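# Shut the toy oven door and leave everything upright

## Task

Swing the toy oven's door shut, release it, and make sure the oven is still standing upright afterwards; any toy-food basket, any little tea box, the wire rack and the small red box must also remain standing.

## Robot and tools

Robot: two arms, left_arm and right_arm, each with six joints plus a two-finger gripper. Joint order for every row and every per-joint list in results: waist, shoulder, elbow, wrist pitch, wrist yaw, wrist roll, then the gripper. Stated joint ranges (rad): waist -2.618 to 3.054, shoulder 0.000 to 3.142, elbow 0.000 to 3.142, wrist pitch -1.571 to 1.571, wrist yaw -1.571 to 1.571, wrist roll -2.094 to 2.094; true ends may differ by up to 0.059 rad either way.

Frame: all hand positions, quaternions (wxyz) and velocities are in the scene frame. Origin sits at table-top height halfway between the nominal arm bases; +z up, +x out across the table, left_arm on the +y side (arm names do not match image sides). Calibrated bases: left_arm at (+0.047, +0.286, +0.012) m, right_arm at (-0.006, -0.261, +0.016) m, both nearly unrotated. Reported hand poses may be off by a few cm, more when stretched. The gripper's fingers point along its +z, close along its y; end_effector_position is the point between the pads, just behind the tips.

Row format (used by execute_actions and move): one flat list of 14 numbers, each in [-1, 1], covering both arms even if one stays still: left_arm's six joint values then its opening, then right_arm's six then its opening. Joint values are offsets, not poses: they are measured from the Joint targets the arm had when the action (or move) began, not from the previous row, so sending the same offset again moves further. Scale: 1.0 equals 2.224 rad for waist, shoulder, elbow and 8.485 rad for the three wrist joints. The opening is absolute: +1 fully open (about 87 mm between pads), +0.5 about 69 mm, 0 about 43 mm, -0.5 about 18 mm, -1 closed. Sending 0 is a real command; to keep a gripper unchanged resend its current command (see Tool commands).

execute_actions(actions, cameras): actions is a list of actions; each action is up to 15 rows, one per 1/30 s step, and a short action repeats its last row to fill 15 steps. An action is rejected for both arms if any joint would be asked more than 0.059 rad beyond its range end; a malformed action or a failing first action rejects the whole call. Joints pushed past their real end stop there and the result may print "joint sent to its limit". An empty actions list returns state plus all camera images. cameras: list of names (cam_head_left, cam_head_right), ["all"], or [] for none; an unknown name invalidates the call.

move(target, speed, blend, opening_speed, blocking, cameras): drives all joints together toward one row or a list of up to 15 rows; every row's offsets count from the same starting Joint targets. Paths take at least 0.5 s and are cut off past 10 s. speed: rad/s for the joint with the longest way to go, 0.01 to 12.57, default 0.5, one value or one per target. blend: rad, corner rounding between listed targets, 0 means stop at each. opening_speed: rate of the gripper command on the -1..+1 scale per second, at least 0.2. blocking=false returns after about 0.5 s while the motion continues. There is no obstacle avoidance, and faster contact hits harder; aiming far beyond a contact presses harder. The result adds a move: line, e.g. done, off_target (resting more than 0.035 rad from target), moving, held (a check withheld steps or clearance stopped it) or fault; limits=held may also appear.

wait(seconds 0 to 10, cameras): lets time pass with arms holding; returns early if a running move ends. stop(cameras): brakes a running move. zoom_image(camera, region): camera is cam_head_left or cam_head_right; region [x0, y0, x1, y1] in pixels of that camera's latest image, at most 504 by 504. finished_scene(scene): ends the current scene, given its number; call nothing after it in that reply.

Results: Joint positions (rad, then gripper 0 closed to 1 open), Joint velocities ("within noise" when still), Joint targets (the base for your next offsets), Joint torques (N m, positive toward larger angle, with offsets and noise; joints 1 to 3 wrap at ±28), grip_measured (on the command scale), end effector poses, Tool commands, motor temperatures. "joint command not followed" means the clearance check altered that arm's targets. Each step a joint target can lead its measured angle by at most 0.339 rad (big joints) or 2.2 rad (wrist), and targets that would move the gripper over 200 mm away are scaled back, so big motions take several actions.

Gripping: close to about 0.04 below the grip_measured reading at contact for firm force; pads give roughly 20 N each.

Cameras: cam_head_left and cam_head_right, 504x504, mounted on a bar behind the arms looking down at the table; calibration is approximate to a few mm and degrees.

Avoid: dropping or knocking anything off the table (that fails), toppling the oven, basket, tea box, rack or red box, releasing the door while it still moves, slamming or hard pushes on fixed items, any contact between the two arms or grippers, strain on the arms' camera cables, and long stretched or pushing poses that heat motors (75 °C warns, 90 °C folds the arm out of use). To end a push, command targets back past the measured positions. Objects may occasionally get nudged by outside disturbances.

Each tool is called after "Emit:" as a command line: name --argument value for each argument, lists and objects as JSON in quotes; but a table of rows of numbers goes row by row, as --pt "numbers of a row", without its own name.

## Session

Emit:
execute_actions --actions '[]'

Scene clock: 0.00 s.
left_arm: end_effector_position=(+0.4214, +0.3218, +0.0545) grip_measured=+0.990 end_effector_quat_wxyz=(+0.568, -0.101, +0.813, +0.078) | right_arm: end_effector_position=(+0.3756, -0.2298, +0.3745) grip_measured=+1.000 end_effector_quat_wxyz=(+0.703, -0.026, +0.710, +0.036)
Joint positions: left_arm=[-0.026 1.571 0.349 0.861 -0.259 -0.084 0.995] | right_arm=[0.012 1.048 1.048 -0.009 -0.014 0.014 1]
Joint velocities: within noise
Joint torques (N m): no reading
Motor temperatures (°C): left_arm=[25 27 29 28 27 29 29] | right_arm=[27 27 29 27 25 26 28]
Heat: left arm: 29 °C; right arm: 29 °C.
Joint targets: left_arm=[-0.026 1.565 0.356 0.863 -0.259 -0.083] | right_arm=[0.012 1.047 1.054 -0.017 -0.014 0.015]
Tool commands: left_gripper/opening=+1.0 right_gripper/opening=+1.0

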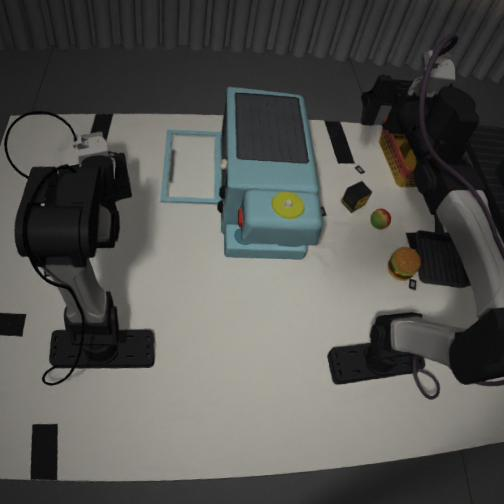

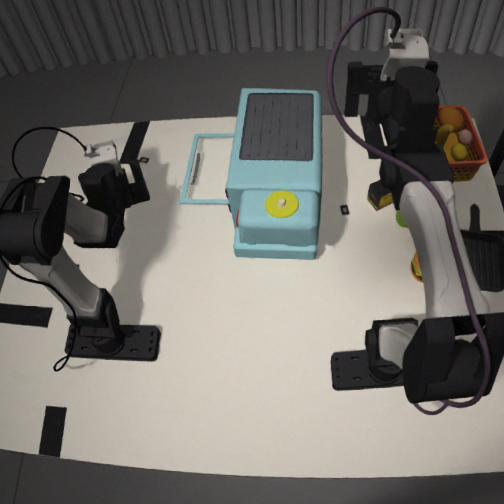

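Emit:
zoom_image --camera "cam_head_left" --region '[140, 70, 340, 270]'

Emit:
zoom_image --camera "cam_head_right" --region '[150, 70, 350, 270]'

Scaled by 2.520 from the camera's 504x504 image, which has a finer 720x720 frame.

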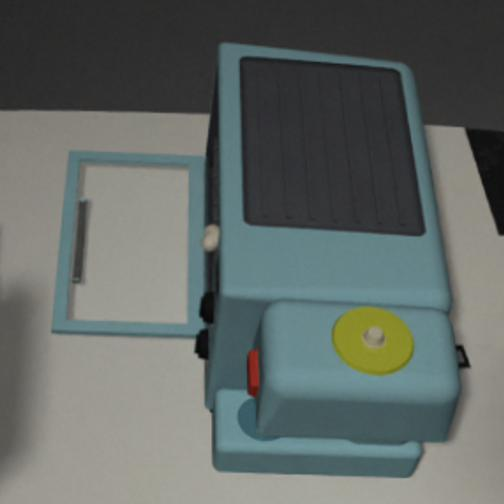

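Scaled by 2.520 from the camera's 504x504 image, which has a finer 720x720 frame.

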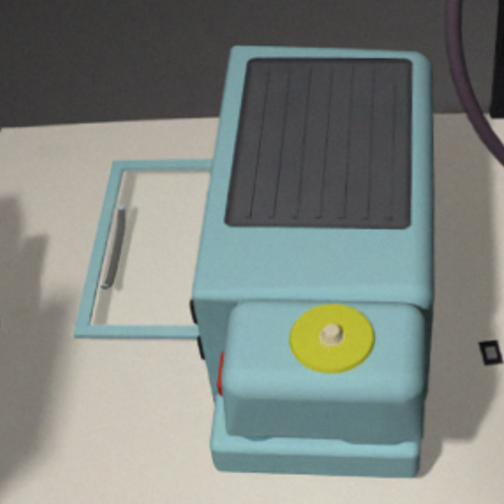

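Emit:
zoom_image --camera "cam_head_left" --region '[155, 120, 235, 210]'

Emit:
zoom_image --camera "cam_head_right" --region '[170, 120, 250, 210]'

Scaled by 5.600 from the camera's 504x504 image, which has a finer 720x720 frame.

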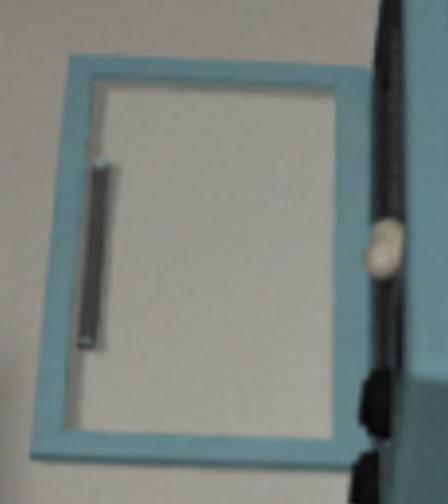

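Scaled by 5.600 from the camera's 504x504 image, which has a finer 720x720 frame.

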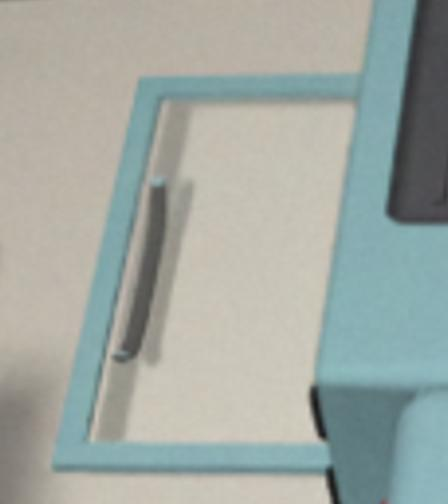

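Emit:
move --pt "0 -0.1974 0.031 -0.0898 0.0305 0.0098 -1 0 0 0 0 0 0 1" --pt "-0.1844 -0.1974 0.031 -0.0898 0.0305 0.0098 -1 0 0 0 0 0 0 1" --blend '[0.1, 0]' --speed 0.9 --cameras '["all"]'

Emit:
zoom_image --camera "cam_head_right" --region '[70, 100, 270, 300]'

Scene clock: 6.23 s.
left_arm: end_effector_position=(+0.3263, +0.1609, +0.0616) grip_measured=-1.000 end_effector_quat_wxyz=(+0.440, +0.180, +0.874, -0.095) | right_arm: end_effector_position=(+0.3756, -0.2298, +0.3745) grip_measured=+1.000 end_effector_quat_wxyz=(+0.703, -0.026, +0.710, +0.036)
Joint positions: left_arm=[-0.431 1.14 0.394 0.11 -0.003 -0.013 0] | right_arm=[0.012 1.048 1.048 -0.009 -0.014 0.014 1]
Joint torques (N m): left_arm=[-0.17 -4.16 9.5 1.66 0.12 0.14] | right_arm=[-0.17 -3.18 7.97 2.15 0.01 -0.02]
Heat: left arm: 30 °C; right arm: 30 °C.
Joint targets: left_arm=[-0.436 1.126 0.425 0.101 0.000 0.000] | right_arm=[0.012 1.047 1.054 -0.017 -0.014 0.015]
move: done

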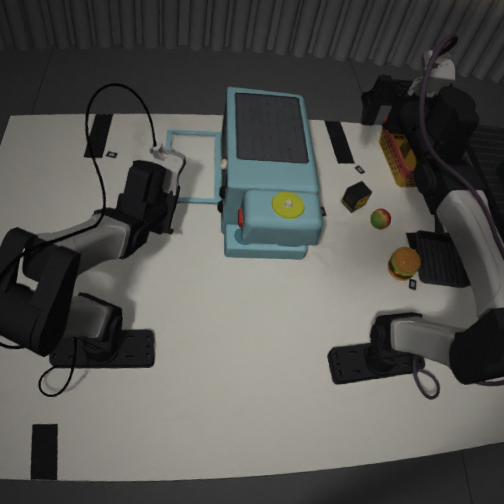

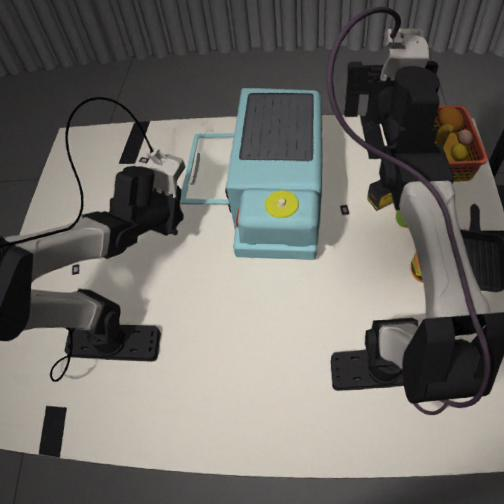

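Scaled by 2.520 from the camera's 504x504 image, which has a finer 720x720 frame.

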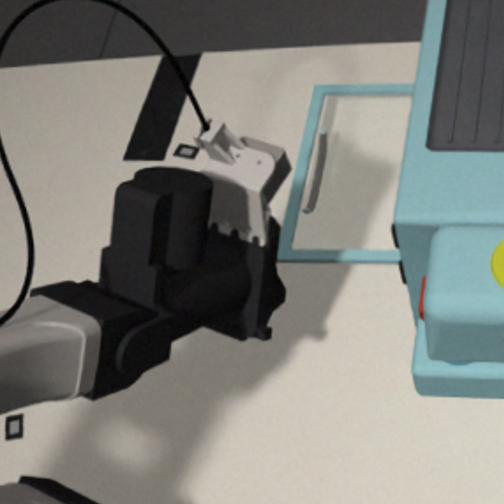

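Emit:
move --pt "0.016 0.1066 -0.0679 0.0457 0 0 -1 0 0 0 0 0 0 1" --pt "0.031 0.2669 0.0843 0.0478 0 0 -1 0 0 0 0 0 0 1" --speed 0.4 --cameras '["all"]'

Emit:
zoom_image --camera "cam_head_right" --region '[100, 100, 270, 270]'

Scene clock: 9.83 s.
left_arm: end_effector_position=(+0.4122, +0.1455, +0.0133) grip_measured=-1.000 end_effector_quat_wxyz=(+0.445, +0.157, +0.877, -0.086) | right_arm: end_effector_position=(+0.3756, -0.2298, +0.3745) grip_measured=+1.000 end_effector_quat_wxyz=(+0.703, -0.026, +0.710, +0.036)
Joint positions: left_arm=[-0.375 1.696 0.581 0.485 0.003 -0.012 0] | right_arm=[0.012 1.048 1.048 -0.009 -0.014 0.014 1]
Joint torques (N m): left_arm=[0.92 -4.12 8.4 1.97 0.06 0.13] | right_arm=[-0.18 -3.3 7.95 2.14 0 0.03]
Heat: left arm: 30 °C; right arm: 31 °C.
Joint targets: left_arm=[-0.367 1.720 0.612 0.506 0.000 0.000] | right_arm=[0.012 1.047 1.054 -0.017 -0.014 0.015]
move: done

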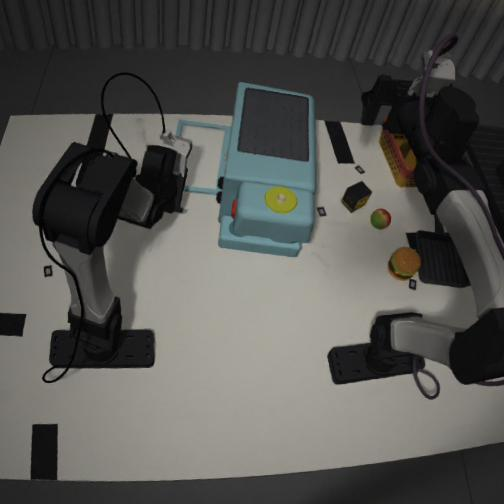

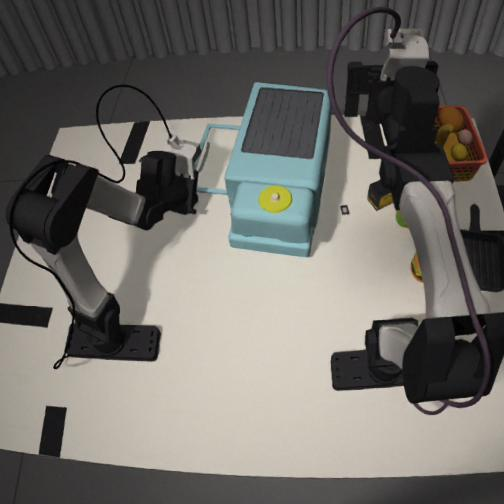

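Scaled by 2.965 from the camera's 504x504 image, which has a finer 720x720 frame.

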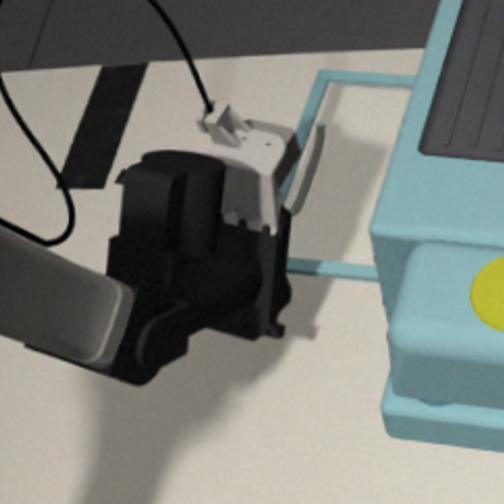

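Emit:
move --target '[-0.0135,-0.0607,0.0108,-0.0067,0,0,-1,0,0,0,0,0,0,1]' --speed 0.25 --cameras '["all"]'

Emit:
zoom_image --camera "cam_head_right" --region '[130, 80, 330, 280]'

Emit:
zoom_image --camera "cam_head_left" --region '[130, 80, 330, 280]'

Scene clock: 12.03 s.
left_arm: end_effector_position=(+0.4101, +0.1393, +0.0353) grip_measured=-1.000 end_effector_quat_wxyz=(+0.455, +0.163, +0.871, -0.092) | right_arm: end_effector_position=(+0.3756, -0.2298, +0.3745) grip_measured=+1.000 end_effector_quat_wxyz=(+0.703, -0.026, +0.710, +0.036)
Joint positions: left_arm=[-0.391 1.615 0.593 0.415 0.003 -0.012 0] | right_arm=[0.012 1.048 1.048 -0.009 -0.014 0.014 1]
Joint torques (N m): left_arm=[-0.25 -8.75 9.72 2.12 0.06 0.13] | right_arm=[0.09 -3.28 8.14 2.17 -0.04 0.01]
Heat: left arm: 31 °C; right arm: 31 °C.
Joint targets: left_arm=[-0.397 1.585 0.636 0.449 0.000 0.000] | right_arm=[0.012 1.047 1.054 -0.017 -0.014 0.015]
move: off_target (left_arm); left_arm: the elbow is farthest, 0.043 rad from its target

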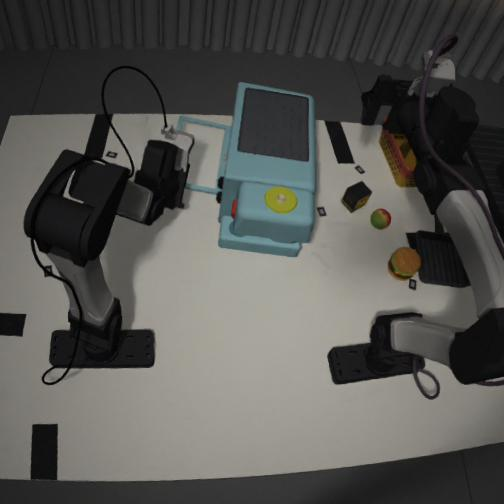

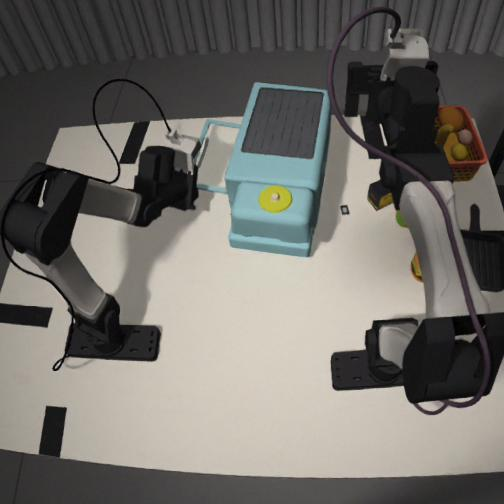

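Scaled by 2.520 from the camera's 504x504 image, which has a finer 720x720 frame.

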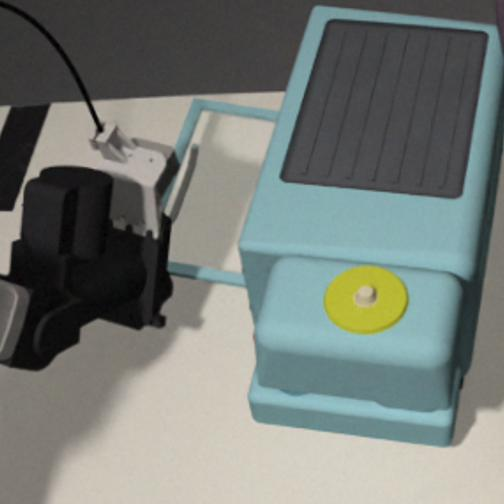

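Scaled by 2.520 from the camera's 504x504 image, which has a finer 720x720 frame.

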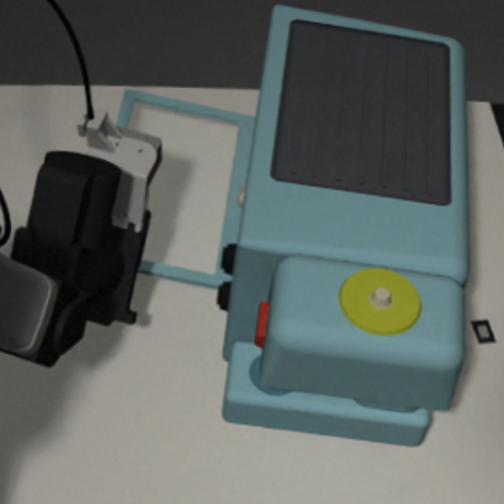

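Emit:
move --target '[-0.0265,-0.0063,0.04,-0.0004,0,0,-1,0,0,0,0,0,0,1]' --speed 0.3 --cameras '["all"]'

Emit:
zoom_image --camera "cam_head_right" --region '[130, 80, 330, 280]'

Scene clock: 13.20 s.
left_arm: end_effector_position=(+0.4147, +0.1103, +0.0556) grip_measured=-1.000 end_effector_quat_wxyz=(+0.462, +0.189, +0.860, -0.108) | right_arm: end_effector_position=(+0.3756, -0.2298, +0.3745) grip_measured=+1.000 end_effector_quat_wxyz=(+0.703, -0.026, +0.710, +0.036)
Joint positions: left_arm=[-0.453 1.605 0.668 0.355 0.003 -0.012 0] | right_arm=[0.012 1.048 1.048 -0.009 -0.014 0.014 1]
Joint torques (N m): left_arm=[0.02 -9.29 11.34 2.77 0.05 0.13] | right_arm=[-0.12 -3.26 7.94 2.19 0.02 0]
Heat: left arm: 31 °C; right arm: 31 °C.
Joint targets: left_arm=[-0.456 1.571 0.725 0.446 0.000 0.000] | right_arm=[0.012 1.047 1.054 -0.017 -0.014 0.015]
move: off_target (left_arm); left_arm: the wrist pitch is farthest, 0.091 rad from its target

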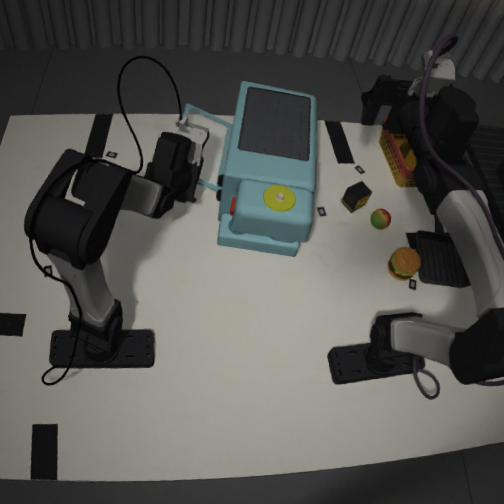

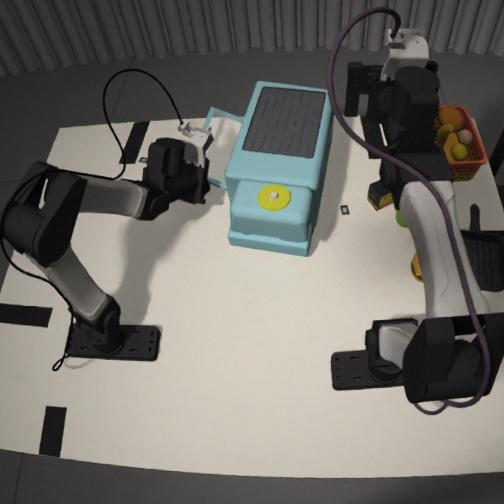

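Scaled by 2.520 from the camera's 504x504 image, which has a finer 720x720 frame.

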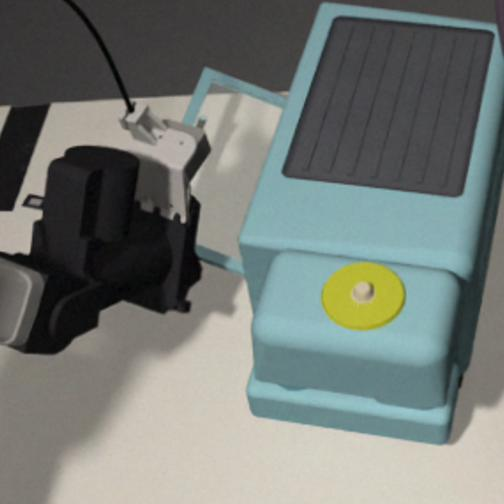

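Emit:
move --target '[-0.0153,-0.032,0.0103,0.0064,0,0,-1,0,0,0,0,0,0,1]' --speed 0.3 --cameras '["all"]'

Emit:
zoom_image --camera "cam_head_right" --region '[130, 80, 330, 280]'

Scene clock: 14.57 s.
left_arm: end_effector_position=(+0.4416, +0.0807, +0.1394) grip_measured=-1.000 end_effector_quat_wxyz=(+0.570, +0.187, +0.787, -0.145) | right_arm: end_effector_position=(+0.3756, -0.2298, +0.3745) grip_measured=+1.000 end_effector_quat_wxyz=(+0.703, -0.026, +0.710, +0.036)
Joint positions: left_arm=[-0.486 1.52 0.723 0.484 0.006 -0.012 0] | right_arm=[0.012 1.048 1.048 -0.009 -0.014 0.014 1]
Joint torques (N m): left_arm=[-0.1 -7.9 9.07 2.09 0.01 0.12] | right_arm=[-0.27 -3.22 7.99 2.16 0.02 -0.03]
Heat: left arm: 31 °C; right arm: 31 °C.
Joint targets: left_arm=[-0.490 1.500 0.748 0.500 0.000 0.000] | right_arm=[0.012 1.047 1.054 -0.017 -0.014 0.015]
move: done

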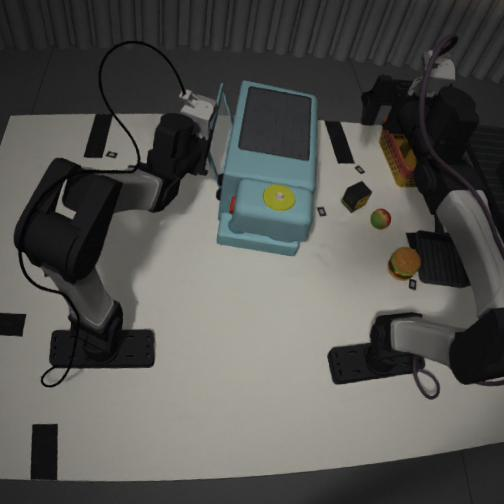

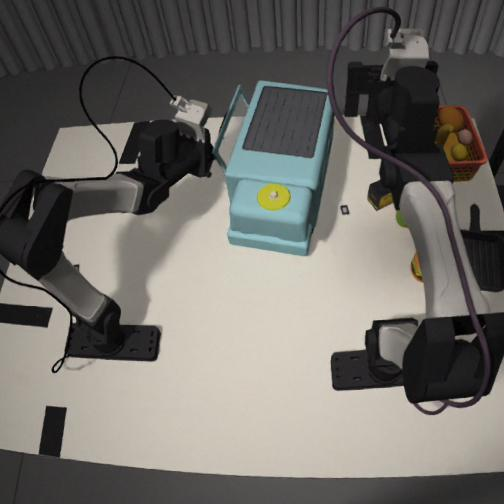

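Scaled by 2.520 from the camera's 504x504 image, which has a finer 720x720 frame.

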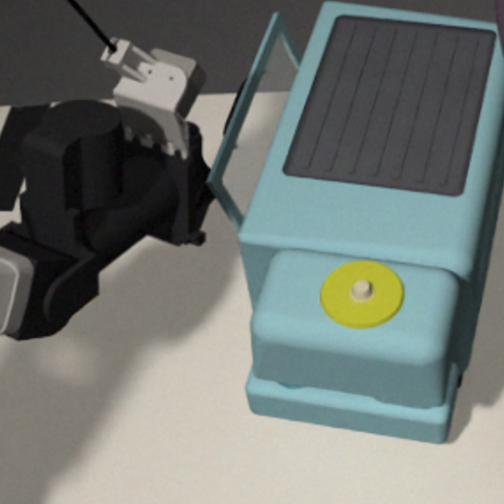

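Emit:
move --target '[-0.06,0.01,0.01,0,0,0,-1,0,0,0,0,0,0,1]' --speed 0.25 --cameras '["all"]'

Emit:
zoom_image --camera "cam_head_left" --region '[130, 80, 330, 280]'

Emit:
zoom_image --camera "cam_head_right" --region '[130, 80, 330, 280]'

Scene clock: 15.77 s.
left_arm: end_effector_position=(+0.4199, +0.0394, +0.1433) grip_measured=-1.000 end_effector_quat_wxyz=(+0.567, +0.230, +0.773, -0.166) | right_arm: end_effector_position=(+0.3756, -0.2298, +0.3745) grip_measured=+1.000 end_effector_quat_wxyz=(+0.703, -0.026, +0.710, +0.036)
Joint positions: left_arm=[-0.6 1.52 0.733 0.481 -0.016 0 0] | right_arm=[0.012 1.048 1.048 -0.009 -0.014 0.014 1]
Joint torques (N m): left_arm=[-1.74 -5.85 10.11 2.13 0.25 0.01] | right_arm=[0.14 -3.19 7.97 2.13 -0.04 0.01]
Heat: left arm: 32 °C; right arm: 32 °C.
Joint targets: left_arm=[-0.623 1.522 0.770 0.500 0.000 0.000] | right_arm=[0.012 1.047 1.054 -0.017 -0.014 0.015]
move: off_target (left_arm); left_arm: the elbow is farthest, 0.037 rad from its target

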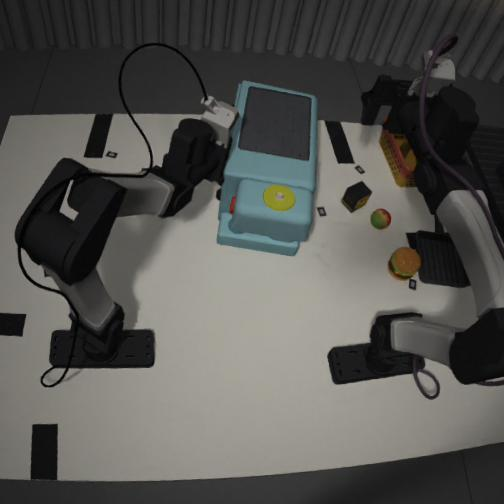

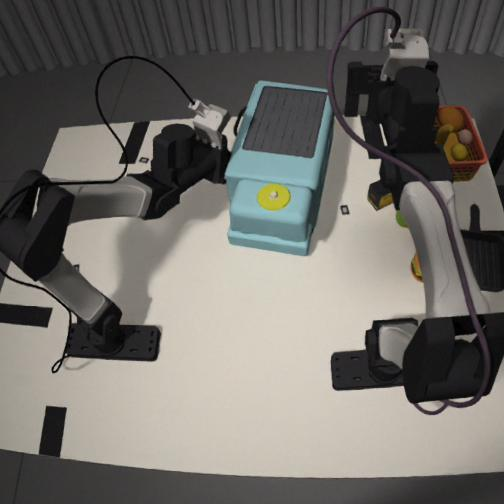

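Scaled by 2.520 from the camera's 504x504 image, which has a finer 720x720 frame.

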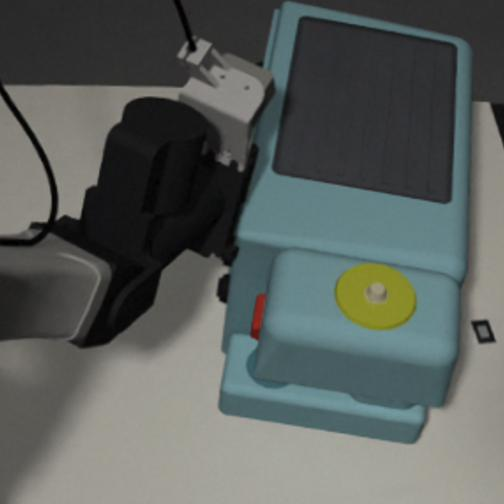

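Scaled by 2.520 from the camera's 504x504 image, which has a finer 720x720 frame.

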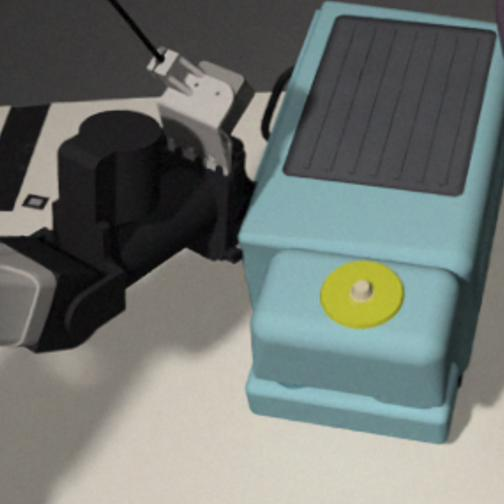

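Looks closed. Back off and check.

Emit:
move --target '[0.09,-0.03,0,0,0,0,-1,0,0,0,0,0,0,1]' --cameras '["all"]'

Emit:
zoom_image --camera "cam_head_left" --region '[130, 80, 330, 280]'

Scene clock: 17.70 s.
left_arm: end_effector_position=(+0.4571, +0.1068, +0.1648) grip_measured=-1.000 end_effector_quat_wxyz=(+0.600, +0.161, +0.774, -0.124) | right_arm: end_effector_position=(+0.3756, -0.2298, +0.3745) grip_measured=+1.000 end_effector_quat_wxyz=(+0.703, -0.026, +0.710, +0.036)
Joint positions: left_arm=[-0.424 1.477 0.737 0.488 -0.005 0 0] | right_arm=[0.012 1.048 1.048 -0.009 -0.014 0.014 1]
Joint torques (N m): left_arm=[0.34 -7.83 9.99 2.05 0.14 0] | right_arm=[-0.12 -3.12 7.94 2.12 -0.04 0.06]
Motor temperatures (°C): left_arm=[25 28 32 32 27 29 29] | right_arm=[27 28 32 32 25 26 28]
Heat: left arm: 32 °C; right arm: 32 °C.
Joint targets: left_arm=[-0.423 1.456 0.771 0.500 0.000 0.000] | right_arm=[0.012 1.047 1.054 -0.017 -0.014 0.015]
move: done

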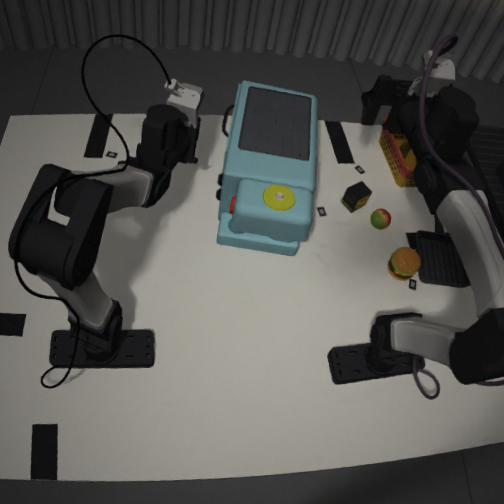

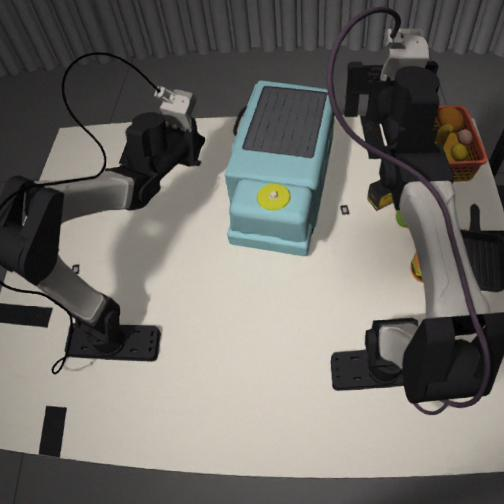

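Scaled by 2.520 from the camera's 504x504 image, which has a finer 720x720 frame.

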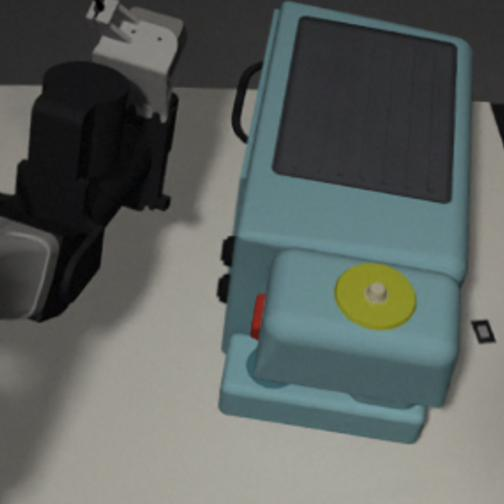

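Emit:
finished_scene --scene 1

The scene is finished: the task was done.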